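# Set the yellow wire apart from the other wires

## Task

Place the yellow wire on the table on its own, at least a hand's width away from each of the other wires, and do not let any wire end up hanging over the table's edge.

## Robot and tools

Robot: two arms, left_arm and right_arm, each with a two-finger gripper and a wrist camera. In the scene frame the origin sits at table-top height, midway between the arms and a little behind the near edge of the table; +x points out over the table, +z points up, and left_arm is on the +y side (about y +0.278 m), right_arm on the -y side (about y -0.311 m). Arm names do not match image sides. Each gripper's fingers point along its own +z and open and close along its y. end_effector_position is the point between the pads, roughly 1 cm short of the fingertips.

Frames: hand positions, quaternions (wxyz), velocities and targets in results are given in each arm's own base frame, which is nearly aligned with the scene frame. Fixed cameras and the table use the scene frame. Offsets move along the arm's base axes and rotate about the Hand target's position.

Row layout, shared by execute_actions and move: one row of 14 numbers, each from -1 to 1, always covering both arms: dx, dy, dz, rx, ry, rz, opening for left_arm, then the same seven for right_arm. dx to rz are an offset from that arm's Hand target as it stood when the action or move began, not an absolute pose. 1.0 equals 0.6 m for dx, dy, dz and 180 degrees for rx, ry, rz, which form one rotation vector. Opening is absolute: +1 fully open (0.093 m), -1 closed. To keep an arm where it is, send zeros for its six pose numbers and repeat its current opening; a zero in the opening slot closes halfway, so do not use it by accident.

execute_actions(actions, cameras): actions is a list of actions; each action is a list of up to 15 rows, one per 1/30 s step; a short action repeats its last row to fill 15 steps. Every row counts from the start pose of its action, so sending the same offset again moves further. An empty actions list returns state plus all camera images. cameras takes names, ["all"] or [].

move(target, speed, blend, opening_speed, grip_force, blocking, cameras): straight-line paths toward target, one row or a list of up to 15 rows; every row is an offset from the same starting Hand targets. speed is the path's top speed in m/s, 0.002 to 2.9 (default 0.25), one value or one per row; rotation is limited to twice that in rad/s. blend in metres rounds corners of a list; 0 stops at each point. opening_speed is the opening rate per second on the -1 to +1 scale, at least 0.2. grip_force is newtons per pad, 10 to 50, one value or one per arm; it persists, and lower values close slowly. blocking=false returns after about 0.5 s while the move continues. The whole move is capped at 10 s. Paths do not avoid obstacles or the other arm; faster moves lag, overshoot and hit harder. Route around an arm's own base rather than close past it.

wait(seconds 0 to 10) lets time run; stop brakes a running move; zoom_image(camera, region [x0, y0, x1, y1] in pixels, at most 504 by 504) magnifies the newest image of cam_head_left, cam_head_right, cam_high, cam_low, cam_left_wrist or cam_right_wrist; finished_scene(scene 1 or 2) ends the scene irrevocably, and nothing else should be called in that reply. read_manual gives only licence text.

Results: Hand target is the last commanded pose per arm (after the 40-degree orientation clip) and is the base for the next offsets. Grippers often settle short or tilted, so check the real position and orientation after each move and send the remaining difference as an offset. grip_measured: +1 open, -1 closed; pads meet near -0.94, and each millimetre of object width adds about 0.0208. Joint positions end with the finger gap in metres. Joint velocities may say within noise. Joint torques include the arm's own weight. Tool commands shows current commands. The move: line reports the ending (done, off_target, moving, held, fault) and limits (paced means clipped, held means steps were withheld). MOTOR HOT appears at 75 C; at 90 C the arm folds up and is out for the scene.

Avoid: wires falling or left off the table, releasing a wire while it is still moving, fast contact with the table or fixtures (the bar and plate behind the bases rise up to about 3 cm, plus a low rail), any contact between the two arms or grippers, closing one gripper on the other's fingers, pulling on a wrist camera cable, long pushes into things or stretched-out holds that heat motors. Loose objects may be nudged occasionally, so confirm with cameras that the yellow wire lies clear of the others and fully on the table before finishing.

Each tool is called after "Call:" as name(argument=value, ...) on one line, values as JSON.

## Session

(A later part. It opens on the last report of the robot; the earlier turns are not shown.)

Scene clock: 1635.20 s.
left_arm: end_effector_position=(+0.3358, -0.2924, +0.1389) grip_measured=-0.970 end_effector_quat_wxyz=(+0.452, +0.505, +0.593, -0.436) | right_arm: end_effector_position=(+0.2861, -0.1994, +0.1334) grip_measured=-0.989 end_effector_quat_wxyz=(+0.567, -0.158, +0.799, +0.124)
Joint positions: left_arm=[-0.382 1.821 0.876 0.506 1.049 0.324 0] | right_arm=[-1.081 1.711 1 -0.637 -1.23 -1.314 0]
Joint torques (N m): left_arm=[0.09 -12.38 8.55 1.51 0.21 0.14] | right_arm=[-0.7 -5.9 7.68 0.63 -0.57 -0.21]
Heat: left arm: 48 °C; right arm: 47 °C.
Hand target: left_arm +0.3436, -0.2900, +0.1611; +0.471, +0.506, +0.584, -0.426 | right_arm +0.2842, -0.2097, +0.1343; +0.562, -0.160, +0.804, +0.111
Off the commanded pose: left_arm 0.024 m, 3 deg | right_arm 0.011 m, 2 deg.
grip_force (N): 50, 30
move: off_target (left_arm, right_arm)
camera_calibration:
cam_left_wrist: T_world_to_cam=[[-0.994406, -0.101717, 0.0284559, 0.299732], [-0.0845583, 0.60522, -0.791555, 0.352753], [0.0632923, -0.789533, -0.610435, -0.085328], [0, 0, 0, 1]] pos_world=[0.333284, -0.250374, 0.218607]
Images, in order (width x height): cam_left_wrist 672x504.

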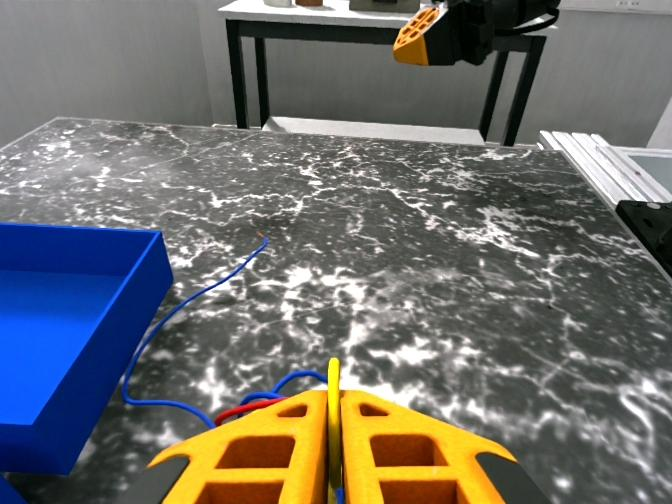

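Call:
execute_actions(actions=[])

Scene clock: 1641.77 s.
left_arm: end_effector_position=(+0.3358, -0.2924, +0.1389) grip_measured=-0.970 end_effector_quat_wxyz=(+0.452, +0.505, +0.593, -0.436) | right_arm: end_effector_position=(+0.2861, -0.1994, +0.1334) grip_measured=-0.989 end_effector_quat_wxyz=(+0.567, -0.158, +0.799, +0.124)
Joint positions: left_arm=[-0.382 1.821 0.876 0.506 1.049 0.324 0] | right_arm=[-1.081 1.711 1 -0.637 -1.23 -1.314 0]
Joint velocities: within noise
Joint torques (N m): left_arm=[0.1 -12.34 8.59 1.51 0.21 0.13] | right_arm=[-0.99 -5.98 7.77 0.64 -0.58 -0.24]
Motor temperatures (°C): left_arm=[25 48 42 42 25 28 29] | right_arm=[25 35 47 38 27 25 27]
Heat: left arm: 48 °C; right arm: 47 °C.
Hand target: left_arm +0.3436, -0.2900, +0.1611; +0.471, +0.506, +0.584, -0.426 | right_arm +0.2842, -0.2097, +0.1343; +0.562, -0.159, +0.804, +0.112
Tool commands: left_gripper/opening=-1.0 right_gripper/opening=-1.0
Off the commanded pose: left_arm 0.024 m, 3 deg | right_arm 0.011 m, 2 deg.
grip_force (N): 50, 30
camera_calibration:
cam_left_wrist: T_world_to_cam=[[-0.994406, -0.101717, 0.0284559, 0.299732], [-0.0845583, 0.60522, -0.791555, 0.352753], [0.0632923, -0.789533, -0.610435, -0.085328], [0, 0, 0, 1]] pos_world=[0.333284, -0.250374, 0.218607]
cam_right_wrist: T_world_to_cam=[[0.370464, -0.928847, -0.000507649, -0.294663], [-0.679382, -0.270594, -0.682069, 0.265987], [0.633401, 0.253027, -0.731287, 0.0538387], [0, 0, 0, 1]] pos_world=[0.255767, -0.215345, 0.220644]

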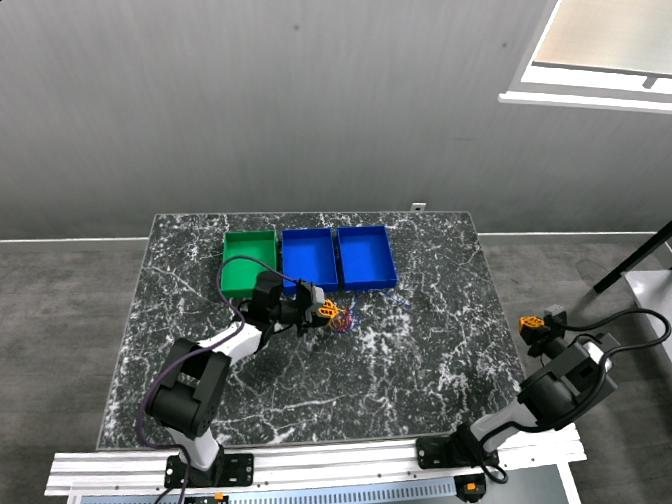

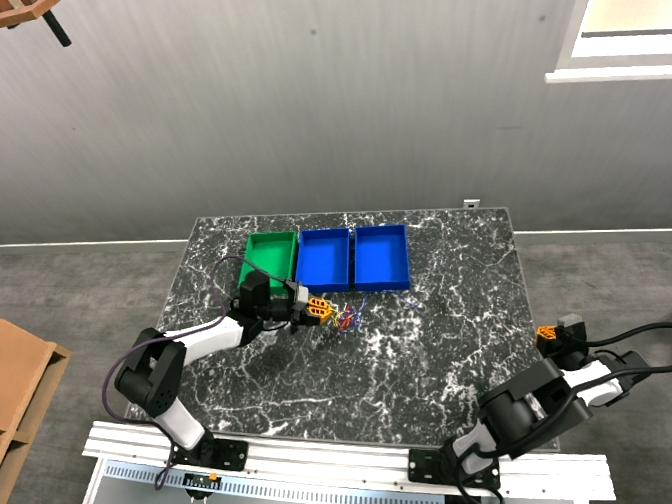

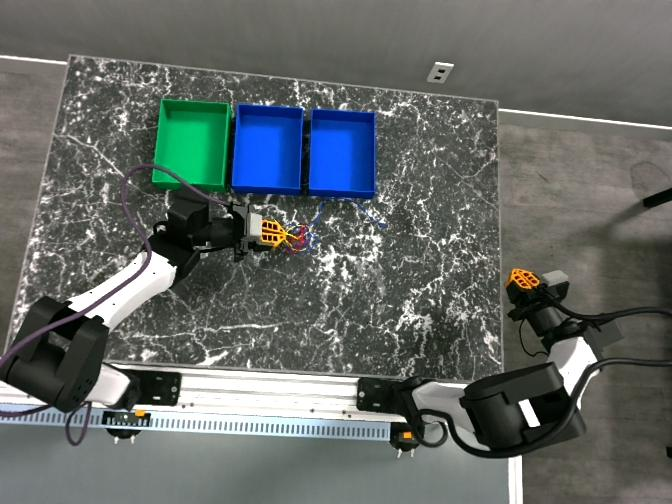

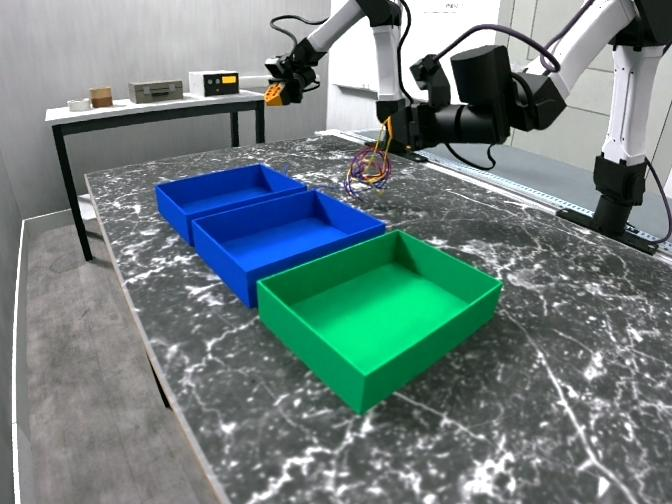

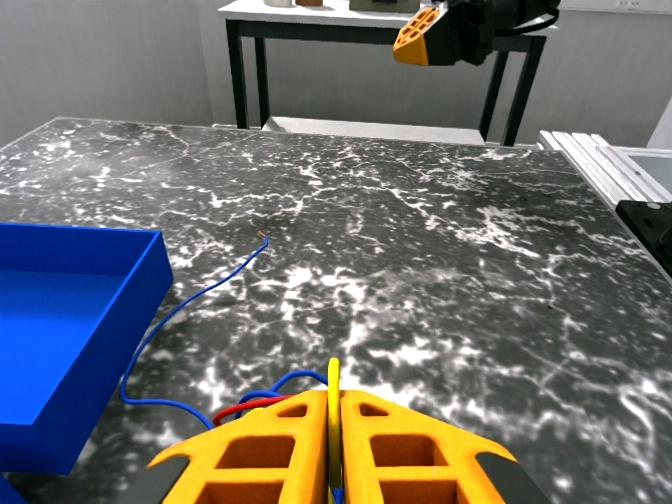

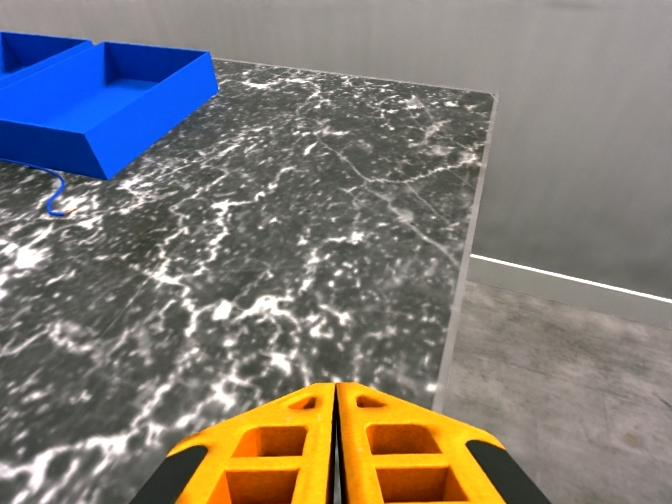

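Call:
zoom_image(camera="cam_high", region=[250, 180, 400, 270])

Call:
zoom_image(camera="cam_low", region=[310, 100, 430, 215])

Scaled by 3.360 from the camera's 672x504 image, which has a finer 960x720 frame.

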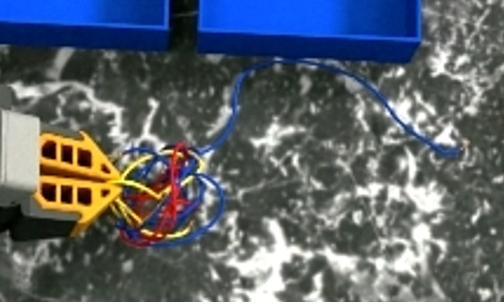

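Scaled by 4.200 from the camera's 672x504 image, which has a finer 960x720 frame.

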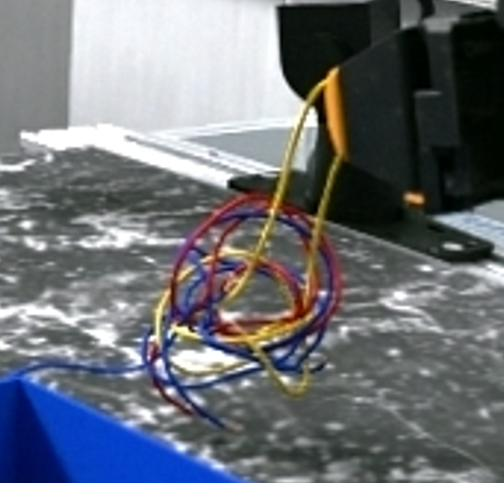

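Call:
move(target=[0, 0, 0, 0, 0, 0, -1.0, 0.0847, 0.5662, -0.0572, 0, 0, 0.3444, -0.3], speed=0.25, cameras=["cam_right_wrist"])

Scene clock: 1669.87 s.
left_arm: end_effector_position=(+0.3358, -0.2924, +0.1389) grip_measured=-0.970 end_effector_quat_wxyz=(+0.452, +0.505, +0.593, -0.436) | right_arm: end_effector_position=(+0.3261, +0.1333, +0.0992) grip_measured=-0.302 end_effector_quat_wxyz=(+0.422, -0.550, +0.604, +0.393)
Joint positions: left_arm=[-0.382 1.821 0.876 0.506 1.049 0.324 0] | right_arm=[-0.079 1.883 1.077 -0.761 -1.23 -1.555 0.031]
Joint torques (N m): left_arm=[0.06 -12.37 8.58 1.52 0.2 0.12] | right_arm=[0.32 -6.89 6.72 0.55 -0.66 0.23]
Heat: left arm: 48 °C; right arm: 46 °C.
Hand target: left_arm +0.3436, -0.2900, +0.1611; +0.471, +0.506, +0.584, -0.426 | right_arm +0.3350, +0.1300, +0.0999; +0.424, -0.551, +0.607, +0.385
Off the commanded pose: left_arm 0.024 m, 3 deg | right_arm 0.010 m, 1 deg.
grip_force (N): 50, 30
move: off_target (left_arm)
camera_calibration:
cam_right_wrist: T_world_to_cam=[[0.993948, -0.109505, 0.00877169, -0.313981], [-0.0748136, -0.733205, -0.675879, 0.223785], [0.0804434, 0.671132, -0.73696, 0.0445571], [0, 0, 0, 1]] pos_world=[0.325238, 0.0997946, 0.186843]
Images, in order (width x height): cam_right_wrist 672x504.

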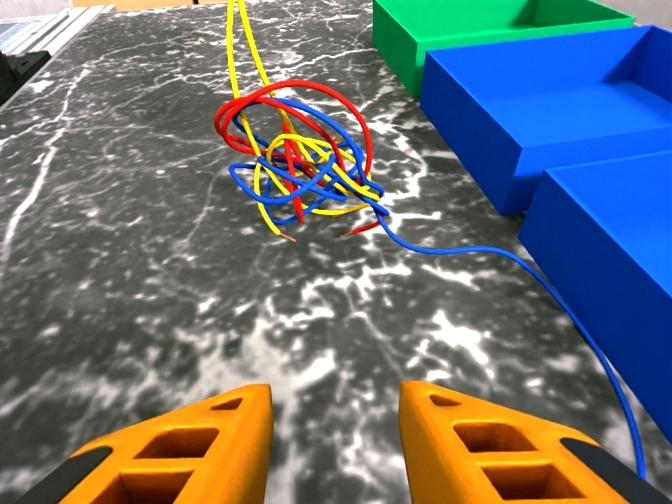

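Call:
zoom_image(camera="cam_right_wrist", region=[190, 0, 430, 270])

Scaled by 1.867 from the camera's 672x504 image, which has a finer 960x720 frame.

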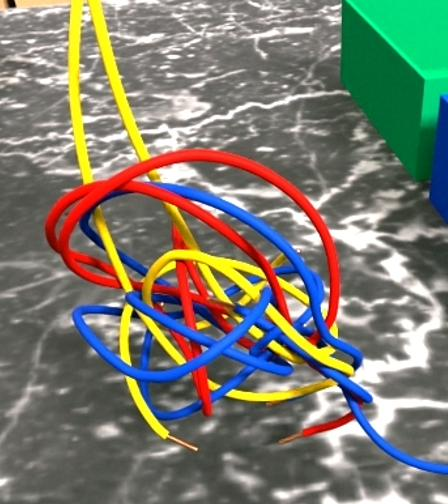

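Call:
move(target=[0, 0, 0, 0, 0, 0, -1.0, 0.0567, 0.1385, -0.0537, -0.0556, 0, 0, -0.3], speed=0.12, cameras=["cam_right_wrist"])

Scene clock: 1757.57 s.
left_arm: end_effector_position=(+0.3358, -0.2924, +0.1389) grip_measured=-0.970 end_effector_quat_wxyz=(+0.452, +0.505, +0.593, -0.436) | right_arm: end_effector_position=(+0.3573, +0.2133, +0.0664) grip_measured=-0.302 end_effector_quat_wxyz=(-0.366, +0.586, -0.636, -0.344)
Joint positions: left_arm=[-0.382 1.821 0.876 0.506 1.049 0.324 0] | right_arm=[0.192 1.937 1.094 -0.297 -0.994 -1.061 0.031]
Joint torques (N m): left_arm=[0.03 -12.33 8.59 1.52 0.2 0.12] | right_arm=[0.64 -7.56 7.15 1.58 -0.46 0.12]
Motor temperatures (°C): left_arm=[25 49 43 41 25 28 29] | right_arm=[24 40 46 33 27 25 27]
Heat: left arm: 49 °C; right arm: 46 °C.
Hand target: left_arm +0.3436, -0.2900, +0.1611; +0.471, +0.506, +0.584, -0.426 | right_arm +0.3691, +0.2131, +0.0676; -0.375, +0.586, -0.638, -0.331
Off the commanded pose: left_arm 0.024 m, 3 deg | right_arm 0.012 m, 2 deg.
grip_force (N): 50, 30
move: off_target (left_arm, right_arm)
camera_calibration:
cam_right_wrist: T_world_to_cam=[[0.995053, -0.0980048, 0.0162851, -0.339246], [-0.0740937, -0.841266, -0.53552, 0.276151], [0.0661836, 0.531664, -0.844366, 0.0061019], [0, 0, 0, 1]] pos_world=[0.357624, 0.195825, 0.158561]
Images, in order (width x height): cam_right_wrist 672x504.

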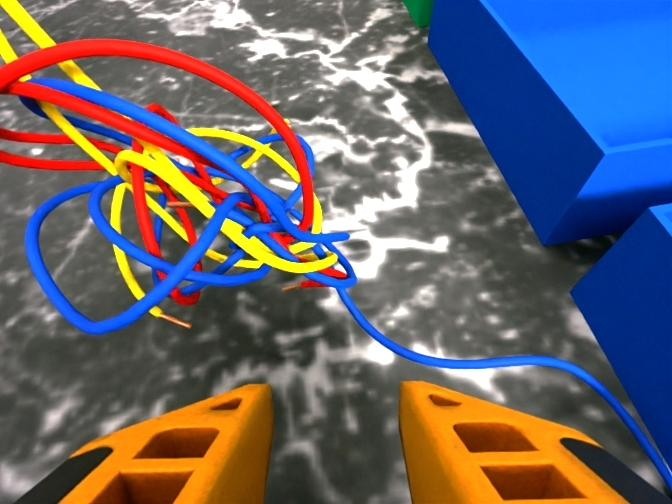

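Call:
zoom_image(camera="cam_right_wrist", region=[200, 160, 440, 360])

Call:
zoom_image(camera="cam_right_wrist", region=[0, 60, 360, 340])

Scaled by 2.100 from the camera's 672x504 image, which has a finer 960x720 frame.

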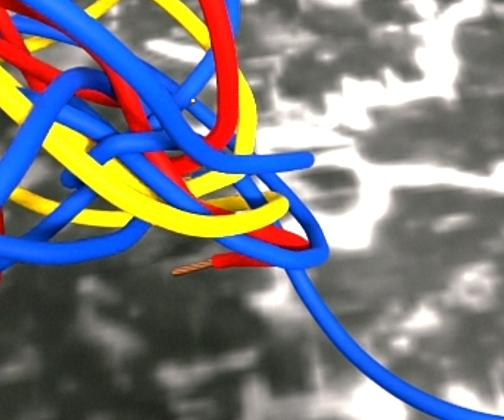

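Scaled by 1.400 from the camera's 672x504 image, which has a finer 960x720 frame.

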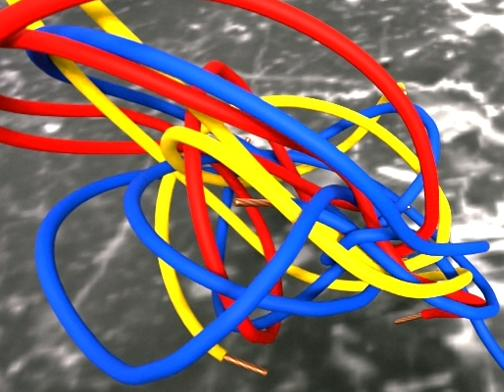

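Call:
move(target=[[0, 0, 0, 0, 0, 0, -1.0, 0.0123, 0.0745, -0.0455, 0, 0, 0, 0.0], [0, 0, 0, 0, 0, 0, -1.0, 0.0123, 0.0745, -0.0455, 0, 0, 0, -1.0]], speed=0.08, grip_force=[50, 45], cameras=["cam_right_wrist", "cam_left_wrist"])

Scene clock: 1810.50 s.
left_arm: end_effector_position=(+0.3358, -0.2924, +0.1389) grip_measured=-0.970 end_effector_quat_wxyz=(+0.452, +0.505, +0.593, -0.436) | right_arm: end_effector_position=(+0.3683, +0.2565, +0.0424) grip_measured=-0.989 end_effector_quat_wxyz=(-0.373, +0.589, -0.632, -0.338)
Joint positions: left_arm=[-0.382 1.821 0.876 0.506 1.049 0.324 0] | right_arm=[0.301 2.036 1.097 -0.044 -0.937 -0.895 0]
Joint torques (N m): left_arm=[0.08 -12.3 8.62 1.52 0.21 0.14] | right_arm=[0.9 -7.82 6.97 1.72 -0.33 0.18]
Heat: left arm: 49 °C; right arm: 45 °C.
Hand target: left_arm +0.3436, -0.2900, +0.1611; +0.471, +0.506, +0.584, -0.426 | right_arm +0.3764, +0.2578, +0.0403; -0.375, +0.586, -0.638, -0.331
Off the commanded pose: left_arm 0.024 m, 3 deg | right_arm 0.009 m, 1 deg.
grip_force (N): 50, 45
move: off_target (left_arm); target 2's new opening was sent with right_arm's hand 0.012 m and 2 deg from that target
camera_calibration:
cam_left_wrist: T_world_to_cam=[[-0.994406, -0.101717, 0.0284559, 0.299732], [-0.0845583, 0.60522, -0.791555, 0.352753], [0.0632923, -0.789533, -0.610435, -0.085328], [0, 0, 0, 1]] pos_world=[0.333284, -0.250374, 0.218607]
cam_right_wrist: T_world_to_cam=[[0.9944, -0.0992197, 0.036398, -0.345881], [-0.0641892, -0.840613, -0.53782, 0.296627], [0.083959, 0.532472, -0.842274, -0.0446861], [0, 0, 0, 1]] pos_world=[0.366736, 0.238824, 0.134483]
Images, in order (width x height): cam_left_wrist 672x504, cam_right_wrist 672x504.

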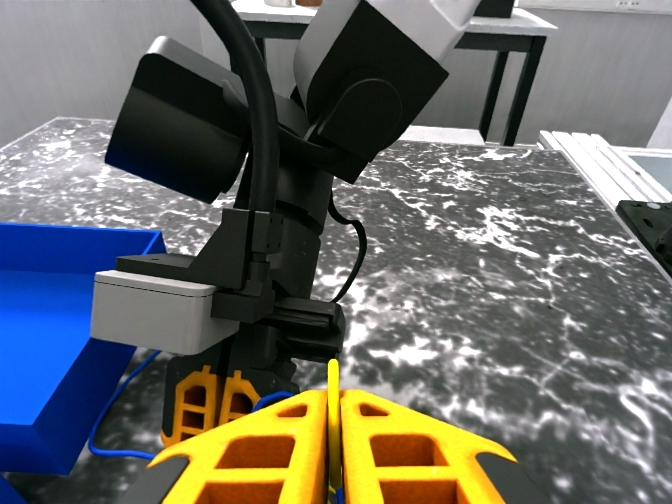

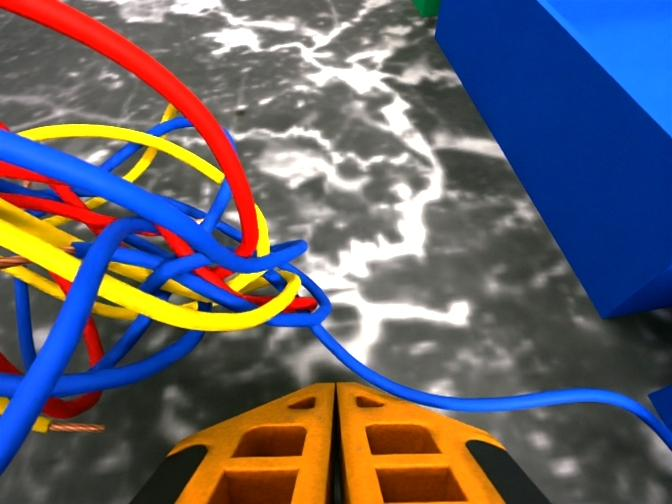

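Call:
execute_actions(actions=[], cameras=["cam_right_wrist", "cam_high"])

Scene clock: 1874.90 s.
left_arm: end_effector_position=(+0.3358, -0.2924, +0.1389) grip_measured=-0.970 end_effector_quat_wxyz=(+0.452, +0.505, +0.593, -0.436) | right_arm: end_effector_position=(+0.3683, +0.2565, +0.0424) grip_measured=-0.989 end_effector_quat_wxyz=(-0.373, +0.589, -0.632, -0.338)
Joint positions: left_arm=[-0.382 1.821 0.876 0.506 1.049 0.324 0] | right_arm=[0.301 2.036 1.097 -0.044 -0.937 -0.895 0]
Joint velocities: within noise
Joint torques (N m): left_arm=[0.05 -12.34 8.55 1.52 0.2 0.11] | right_arm=[0.96 -7.92 6.91 1.71 -0.38 0.18]
Motor temperatures (°C): left_arm=[25 50 44 40 25 28 29] | right_arm=[24 41 43 37 27 25 27]
Heat: left arm: 50 °C; right arm: 43 °C.
Hand target: left_arm +0.3436, -0.2900, +0.1611; +0.471, +0.506, +0.584, -0.426 | right_arm +0.3764, +0.2578, +0.0403; -0.375, +0.586, -0.638, -0.331
Tool commands: left_gripper/opening=-1.0 right_gripper/opening=-1.0
Off the commanded pose: left_arm 0.024 m, 3 deg | right_arm 0.009 m, 1 deg.
grip_force (N): 50, 45
camera_calibration:
cam_right_wrist: T_world_to_cam=[[0.9944, -0.0992197, 0.036398, -0.345881], [-0.0641892, -0.840613, -0.53782, 0.296627], [0.083959, 0.532472, -0.842274, -0.0446861], [0, 0, 0, 1]] pos_world=[0.366736, 0.238824, 0.134483]
Images, in order (width x height): cam_high 672x504, cam_right_wrist 672x504.

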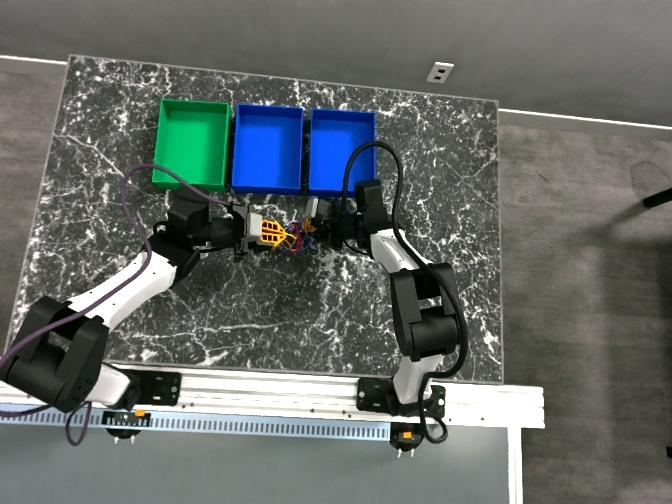

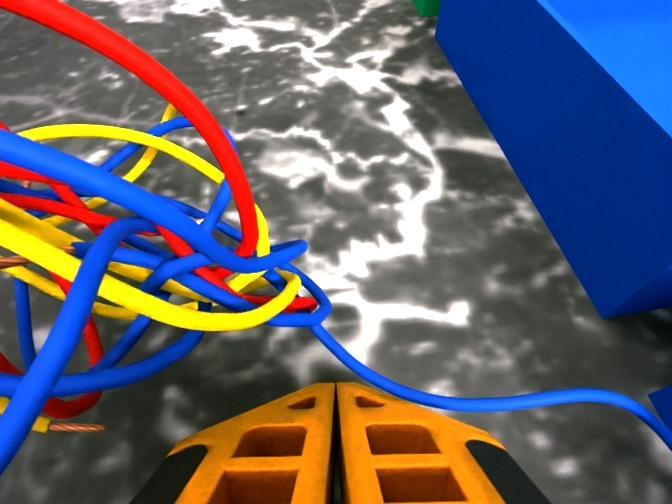

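Call:
zoom_image(camera="cam_right_wrist", region=[0, 80, 400, 460])

Scaled by 1.260 from the camera's 672x504 image, which has a finer 960x720 frame.

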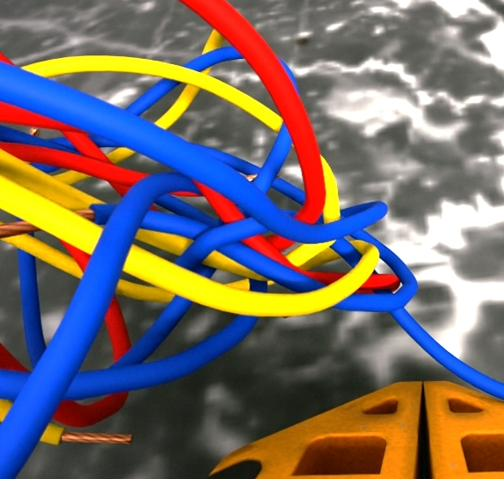

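Call:
move(target=[[0,0,0,0,0,0,-1, -0.020,0.0417,0.0,0,0,0,-0.42]], speed=0.06, cameras=["cam_right_wrist"])

Scene clock: 1940.30 s.
left_arm: end_effector_position=(+0.3358, -0.2924, +0.1389) grip_measured=-0.970 end_effector_quat_wxyz=(+0.452, +0.505, +0.593, -0.436) | right_arm: end_effector_position=(+0.3597, +0.2845, +0.0436) grip_measured=-0.422 end_effector_quat_wxyz=(-0.371, +0.591, -0.630, -0.341)
Joint positions: left_arm=[-0.382 1.821 0.876 0.506 1.049 0.324 0] | right_arm=[0.378 2.036 1.088 0.035 -0.899 -0.803 0.025]
Joint torques (N m): left_arm=[0.09 -12.31 8.58 1.51 0.21 0.13] | right_arm=[0.65 -9.09 4.72 2.04 -0.28 0.21]
Heat: left arm: 50 °C; right arm: 43 °C.
Hand target: left_arm +0.3436, -0.2900, +0.1611; +0.471, +0.506, +0.584, -0.426 | right_arm +0.3644, +0.2828, +0.0404; -0.375, +0.586, -0.638, -0.331
Off the commanded pose: left_arm 0.024 m, 3 deg | right_arm 0.006 m, 2 deg.
grip_force (N): 50, 45
move: off_target (left_arm)
camera_calibration:
cam_right_wrist: T_world_to_cam=[[0.995352, -0.0906044, 0.0326322, -0.337314], [-0.0589358, -0.841097, -0.537665, 0.318578], [0.0761616, 0.533242, -0.842527, -0.05521], [0, 0, 0, 1]] pos_world=[0.358726, 0.266833, 0.13578]
Images, in order (width x height): cam_right_wrist 672x504.

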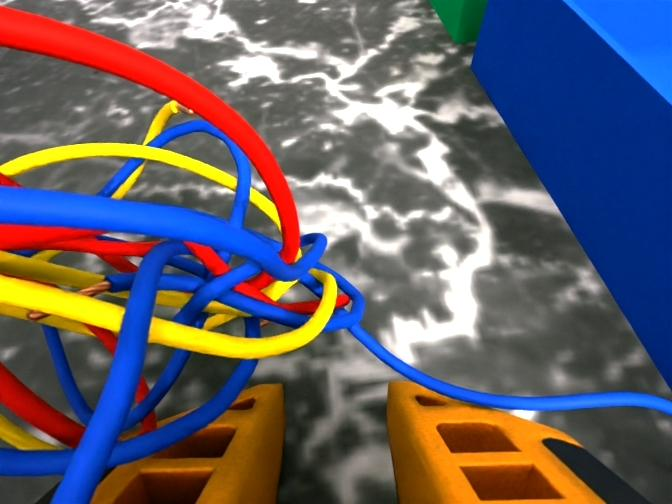

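Call:
zoom_image(camera="cam_right_wrist", region=[0, 160, 420, 500])

Scaled by 1.200 from the camera's 672x504 image, which has a finer 960x720 frame.

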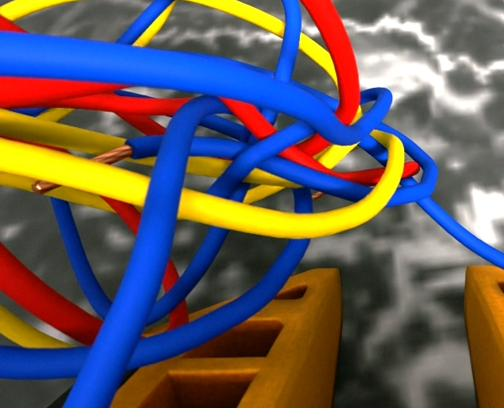

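Call:
execute_actions(actions=[], cameras=["cam_high", "cam_low", "cam_head_right"])

Call:
zoom_image(camera="cam_high", region=[230, 180, 410, 315])

Call:
zoom_image(camera="cam_low", region=[200, 150, 500, 375])

Scene clock: 2111.53 s.
left_arm: end_effector_position=(+0.3358, -0.2924, +0.1389) grip_measured=-0.970 end_effector_quat_wxyz=(+0.452, +0.505, +0.593, -0.436) | right_arm: end_effector_position=(+0.3597, +0.2845, +0.0436) grip_measured=-0.422 end_effector_quat_wxyz=(-0.371, +0.591, -0.630, -0.341)
Joint positions: left_arm=[-0.382 1.821 0.876 0.506 1.049 0.324 0] | right_arm=[0.378 2.036 1.088 0.035 -0.899 -0.803 0.025]
Joint velocities: within noise
Joint torques (N m): left_arm=[0.1 -12.29 8.62 1.52 0.19 0.12] | right_arm=[0.49 -9.2 4.49 2.06 -0.3 0.22]
Motor temperatures (°C): left_arm=[25 51 45 40 25 28 29] | right_arm=[24 47 41 40 27 25 26]
Heat: left arm: 51 °C; right arm: 47 °C.
Hand target: left_arm +0.3436, -0.2900, +0.1611; +0.471, +0.506, +0.584, -0.426 | right_arm +0.3644, +0.2828, +0.0404; -0.375, +0.586, -0.638, -0.331
Tool commands: left_gripper/opening=-1.0 right_gripper/opening=-0.42
Off the commanded pose: left_arm 0.024 m, 3 deg | right_arm 0.006 m, 2 deg.
grip_force (N): 50, 45
Images, in order (width x height): cam_head_right 672x504, cam_high 672x504, cam_low 672x504.

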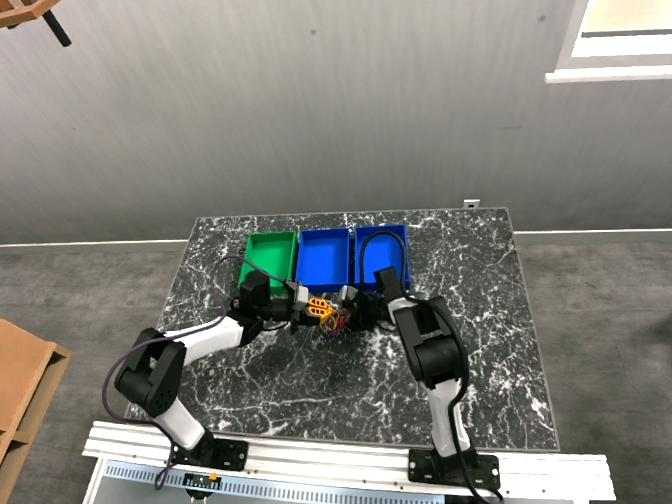

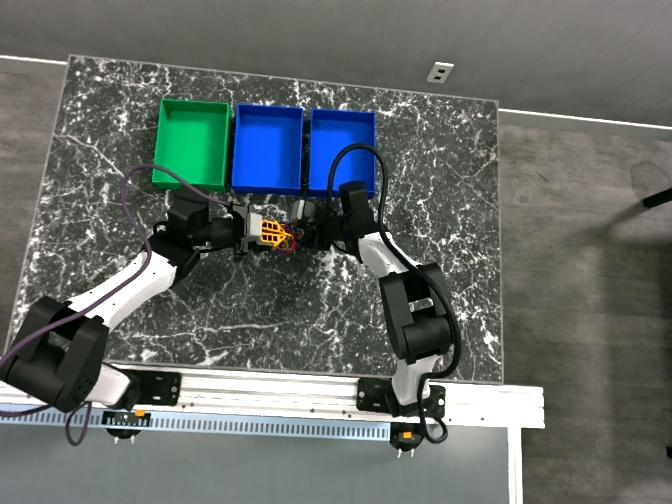

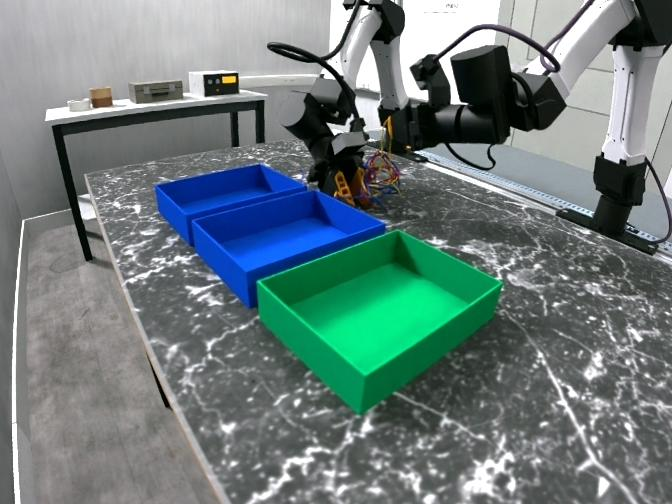

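Scaled by 2.800 from the camera's 672x504 image, which has a finer 960x720 frame.

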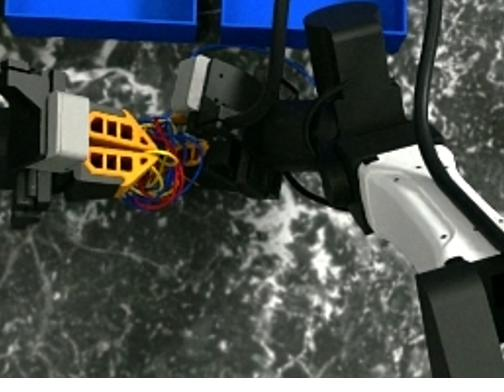

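Scaled by 1.680 from the camera's 672x504 image, which has a finer 960x720 frame.

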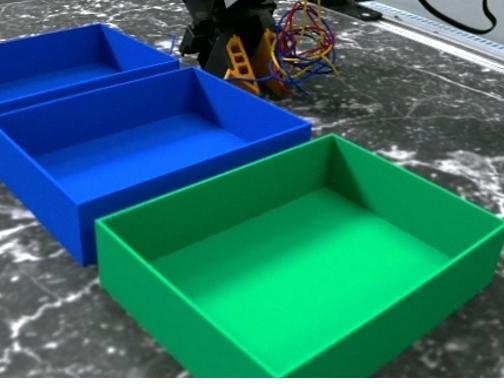

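Call:
move(target=[[0,0,0,0,0,0,-1, -0.0075,-0.1,0.05,0,0,0,-0.42],[0,0,0.1333,0,0,0,-1, -0.0075,-0.225,0.0967,0.055,-0.005,0,-0.42]], speed=0.12, blend=[0.02, 0], cameras=["cam_right_wrist", "cam_high"])

Scene clock: 2222.27 s.
left_arm: end_effector_position=(+0.3392, -0.2938, +0.2202) grip_measured=-0.970 end_effector_quat_wxyz=(+0.453, +0.501, +0.593, -0.438) | right_arm: end_effector_position=(+0.3548, +0.1509, +0.0864) grip_measured=-0.422 end_effector_quat_wxyz=(+0.414, -0.552, +0.615, +0.381)
Joint positions: left_arm=[-0.382 1.666 1.057 0.183 1.049 0.308 0] | right_arm=[-0.015 1.938 1.112 -0.543 -1.188 -1.341 0.025]
Joint torques (N m): left_arm=[0.06 -10.86 10.09 1.45 0.19 0.27] | right_arm=[-0.36 -9.22 7.24 0.55 -1.05 -0.28]
Heat: left arm: 52 °C; right arm: 48 °C.
Hand target: left_arm +0.3436, -0.2900, +0.2410; +0.471, +0.506, +0.584, -0.426 | right_arm +0.3600, +0.1478, +0.0984; +0.429, -0.554, +0.604, +0.380
Off the commanded pose: left_arm 0.022 m, 3 deg | right_arm 0.013 m, 2 deg.
grip_force (N): 50, 45
move: off_target (left_arm, right_arm)
camera_calibration:
cam_right_wrist: T_world_to_cam=[[0.992203, -0.124355, 0.00832377, -0.337569], [-0.0890392, -0.75399, -0.650824, 0.236235], [0.0872091, 0.645008, -0.759183, 0.0243007], [0, 0, 0, 1]] pos_world=[0.353852, 0.120466, 0.175006]
Images, in order (width x height): cam_high 672x504, cam_right_wrist 672x504.

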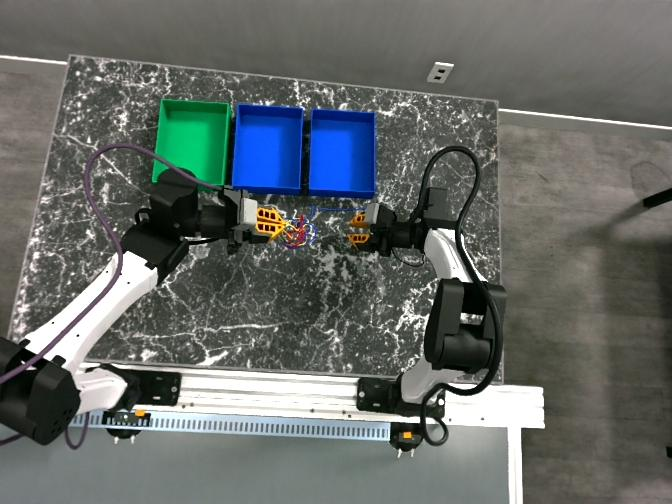

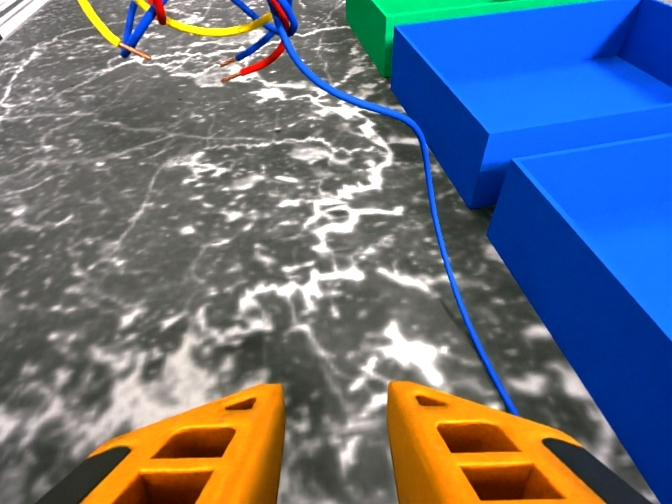

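Call:
move(target=[0,0,0,0,0,0,-1, 0,-0.02,0.15,0,0,0,-0.42], speed=0.12, cameras=["cam_right_wrist"])

Call:
zoom_image(camera="cam_right_wrist", region=[50, 0, 450, 300])

Scene clock: 2230.97 s.
left_arm: end_effector_position=(+0.3391, -0.2938, +0.2201) grip_measured=-0.970 end_effector_quat_wxyz=(+0.453, +0.501, +0.593, -0.438) | right_arm: end_effector_position=(+0.3566, +0.1412, +0.1695) grip_measured=-0.422 end_effector_quat_wxyz=(+0.406, -0.549, +0.617, +0.391)
Joint positions: left_arm=[-0.382 1.666 1.057 0.182 1.049 0.308 0] | right_arm=[-0.044 1.855 1.365 -0.996 -1.197 -1.44 0.025]
Joint torques (N m): left_arm=[0.1 -10.85 10.02 1.45 0.2 0.28] | right_arm=[-1.06 -10.54 7.9 0.38 -1.04 -0.23]
Heat: left arm: 54 °C; right arm: 49 °C.
Hand target: left_arm +0.3436, -0.2900, +0.2410; +0.471, +0.506, +0.584, -0.426 | right_arm +0.3600, +0.1358, +0.1884; +0.429, -0.554, +0.604, +0.380
Off the commanded pose: left_arm 0.022 m, 3 deg | right_arm 0.020 m, 3 deg.
grip_force (N): 50, 45
move: off_target (left_arm, right_arm)
camera_calibration:
cam_right_wrist: T_world_to_cam=[[0.993129, -0.115849, -0.0165505, -0.338515], [-0.0985908, -0.752081, -0.651655, 0.286493], [0.0630466, 0.648809, -0.758335, 0.101528], [0, 0, 0, 1]] pos_world=[0.358033, 0.110377, 0.258084]
Images, in order (width x height): cam_right_wrist 672x504.

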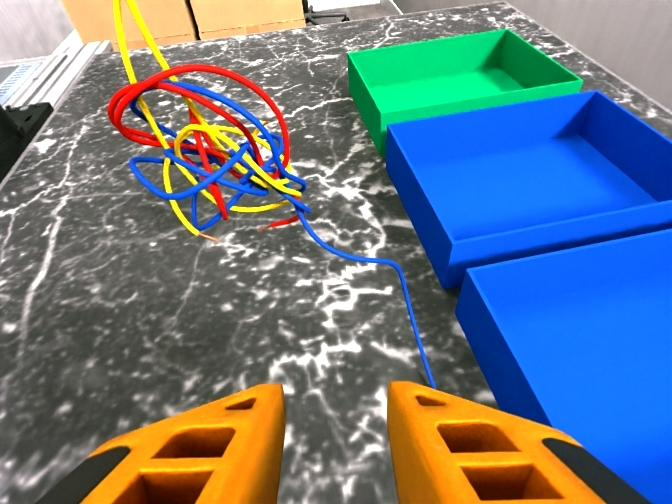

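Scaled by 1.260 from the camera's 672x504 image, which has a finer 960x720 frame.

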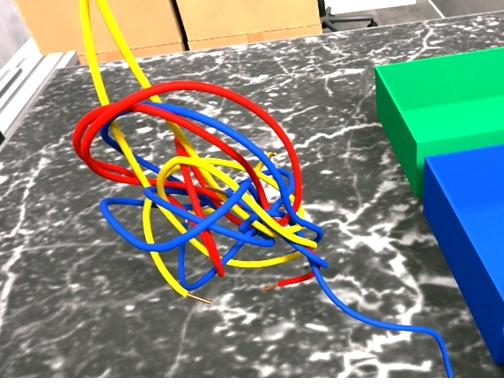

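Call:
zoom_image(camera="cam_right_wrist", region=[95, 50, 335, 250])

Scaled by 2.100 from the camera's 672x504 image, which has a finer 960x720 frame.

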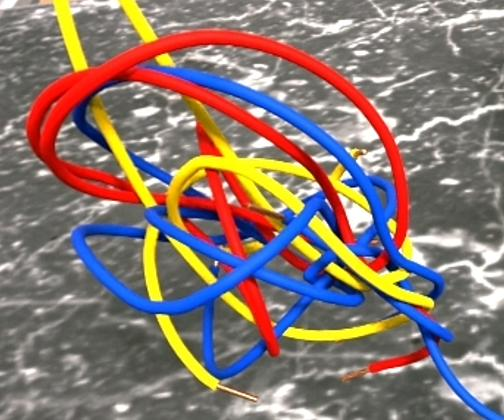

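Call:
zoom_image(camera="cam_right_wrist", region=[165, 105, 315, 225])

Scaled by 3.360 from the camera's 672x504 image, which has a finer 960x720 frame.

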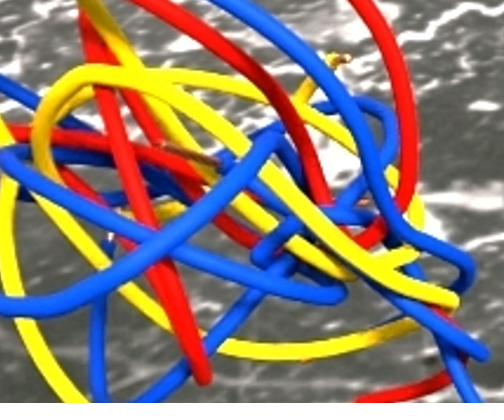

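Call:
move(target=[0,0,0,0,0,0,-1, -0.02,0.15,-0.095,0.1106,-0.0114,0,-0.42], speed=0.12, cameras=["cam_right_wrist"])

Call:
zoom_image(camera="cam_right_wrist", region=[100, 0, 500, 300])

Scene clock: 2285.23 s.
left_arm: end_effector_position=(+0.3391, -0.2938, +0.2201) grip_measured=-0.970 end_effector_quat_wxyz=(+0.453, +0.501, +0.593, -0.438) | right_arm: end_effector_position=(+0.3466, +0.2258, +0.1313) grip_measured=-0.422 end_effector_quat_wxyz=(+0.520, -0.481, +0.525, +0.472)
Joint positions: left_arm=[-0.382 1.666 1.057 0.182 1.049 0.308 0] | right_arm=[0.174 2.006 0.741 1.213 -1.305 -0.054 0.025]
Joint torques (N m): left_arm=[0.06 -10.89 10.04 1.43 0.2 0.28] | right_arm=[0.94 -6.99 3.75 2.54 -0.01 0.18]
Motor temperatures (°C): left_arm=[25 55 44 37 25 28 29] | right_arm=[24 53 42 36 28 25 26]
Heat: left arm: 55 °C; right arm: 53 °C.
Hand target: left_arm +0.3436, -0.2900, +0.2410; +0.471, +0.506, +0.584, -0.426 | right_arm +0.3480, +0.2258, +0.1314; +0.529, -0.478, +0.522, +0.469
Off the commanded pose: left_arm 0.022 m, 3 deg | right_arm 0.001 m, 1 deg.
grip_force (N): 50, 45
move: off_target (left_arm)
camera_calibration:
cam_right_wrist: T_world_to_cam=[[0.992446, -0.121858, 0.0142179, -0.32192], [-0.0461391, -0.478104, -0.877091, 0.273713], [0.113678, 0.869809, -0.480115, -0.085658], [0, 0, 0, 1]] pos_world=[0.341854, 0.16614, 0.203522]
Images, in order (width x height): cam_right_wrist 672x504.

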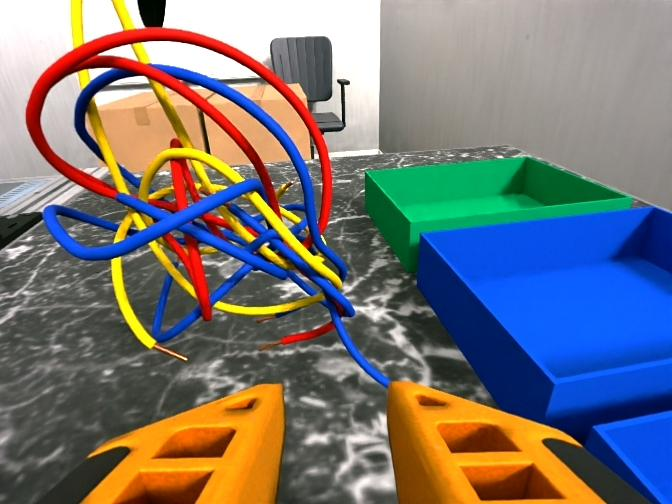

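Scaled by 1.260 from the camera's 672x504 image, which has a finer 960x720 frame.

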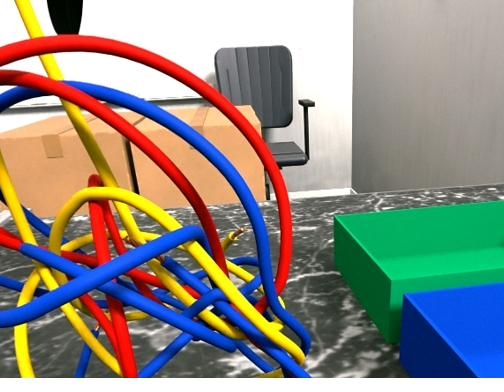

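Call:
zoom_image(camera="cam_right_wrist", region=[220, 170, 380, 330])

Call:
zoom_image(camera="cam_right_wrist", region=[20, 20, 220, 220])

Call:
zoom_image(camera="cam_right_wrist", region=[90, 130, 290, 330])

Scaled by 3.150 from the camera's 672x504 image, which has a finer 960x720 frame.

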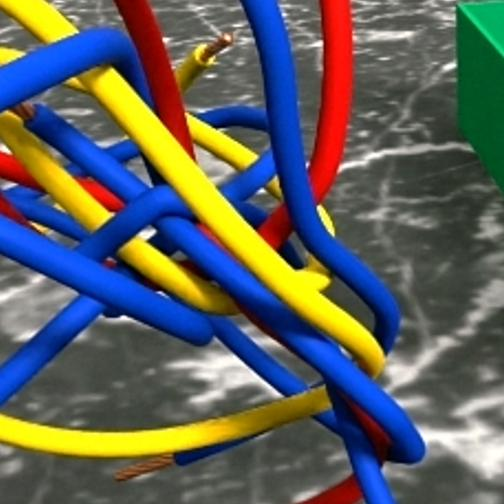

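Scaled by 2.520 from the camera's 672x504 image, which has a finer 960x720 frame.

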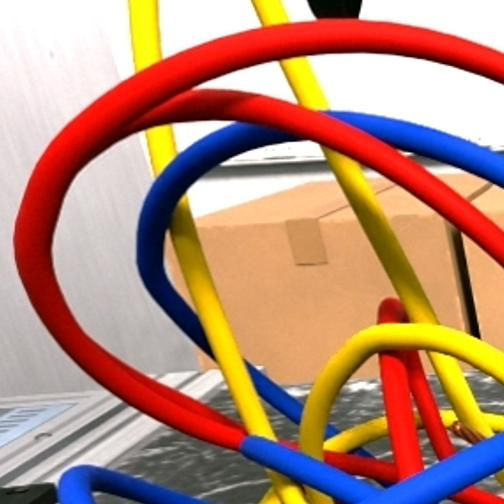

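Scaled by 2.520 from the camera's 672x504 image, which has a finer 960x720 frame.

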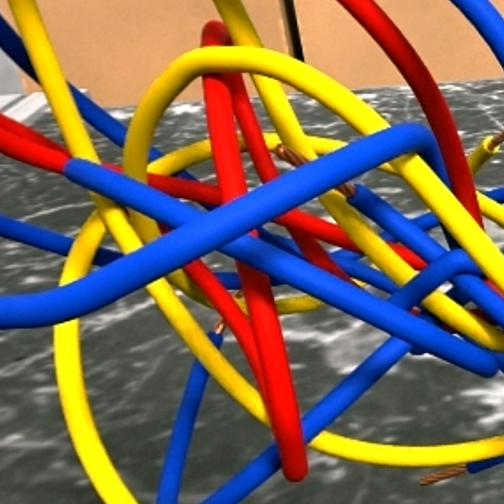

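Call:
execute_actions(actions=[], cameras=["cam_high", "cam_low", "cam_head_left"])

Call:
zoom_image(camera="cam_high", region=[240, 185, 340, 260])

Call:
zoom_image(camera="cam_low", region=[330, 120, 430, 195])

Call:
zoom_image(camera="cam_head_left", region=[310, 200, 450, 305])

Scene clock: 2383.37 s.
left_arm: end_effector_position=(+0.3391, -0.2938, +0.2201) grip_measured=-0.970 end_effector_quat_wxyz=(+0.453, +0.501, +0.593, -0.438) | right_arm: end_effector_position=(+0.3466, +0.2258, +0.1313) grip_measured=-0.422 end_effector_quat_wxyz=(+0.520, -0.481, +0.525, +0.472)
Joint positions: left_arm=[-0.382 1.666 1.057 0.182 1.049 0.308 0] | right_arm=[0.174 2.006 0.741 1.213 -1.305 -0.054 0.025]
Joint velocities: within noise
Joint torques (N m): left_arm=[0.08 -10.84 10.06 1.44 0.19 0.28] | right_arm=[0.99 -7.16 3.52 2.5 0.03 0.16]
Motor temperatures (°C): left_arm=[25 54 46 37 25 28 29] | right_arm=[24 45 39 49 27 25 26]
Heat: left arm: 54 °C; right arm: 49 °C.
Hand target: left_arm +0.3436, -0.2900, +0.2410; +0.471, +0.506, +0.584, -0.426 | right_arm +0.3479, +0.2258, +0.1314; +0.529, -0.478, +0.522, +0.469
Tool commands: left_gripper/opening=-1.0 right_gripper/opening=-0.42
Off the commanded pose: left_arm 0.022 m, 3 deg | right_arm 0.001 m, 1 deg.
grip_force (N): 50, 45
Images, in order (width x height): cam_head_left 672x504, cam_high 672x504, cam_low 672x504.

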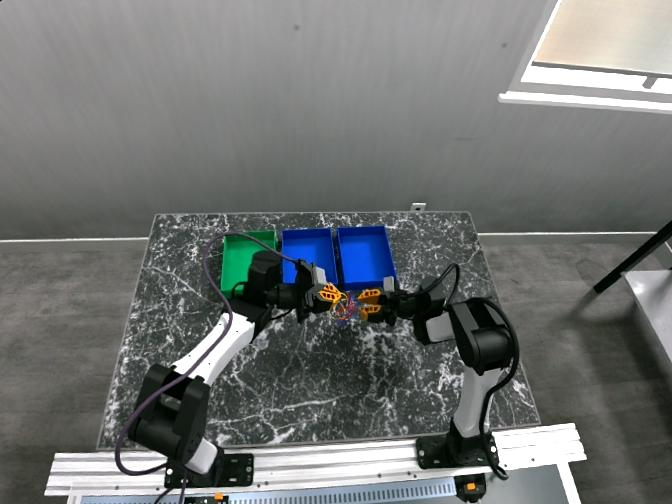

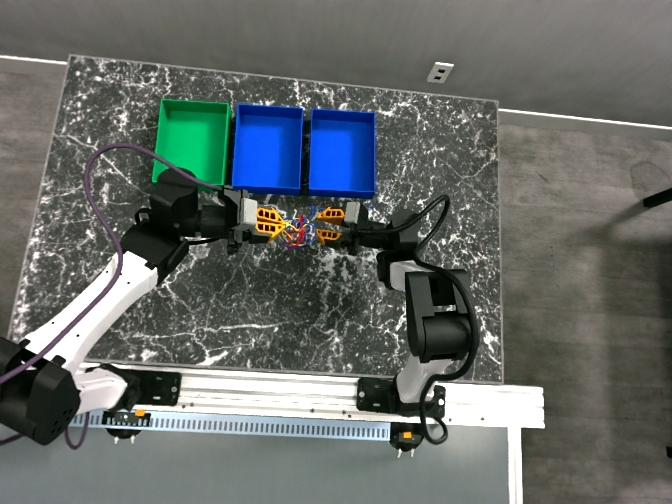

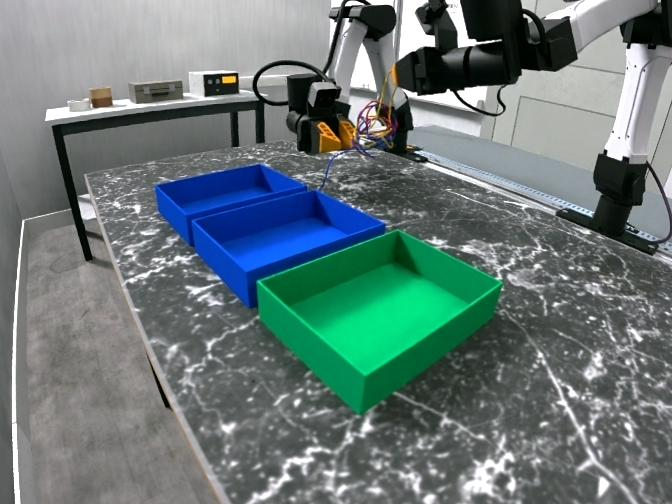

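Scaled by 5.040 from the camera's 672x504 image, which has a finer 960x720 frame.

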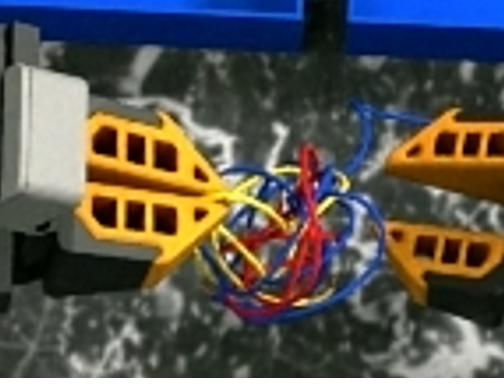

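Scaled by 5.040 from the camera's 672x504 image, which has a finer 960x720 frame.

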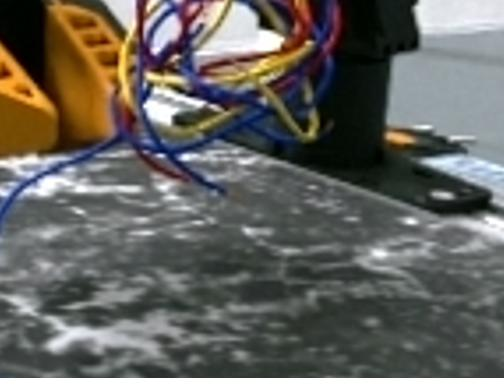

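Scaled by 3.600 from the camera's 672x504 image, which has a finer 960x720 frame.

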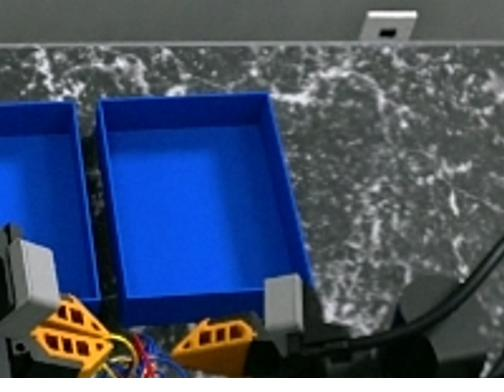

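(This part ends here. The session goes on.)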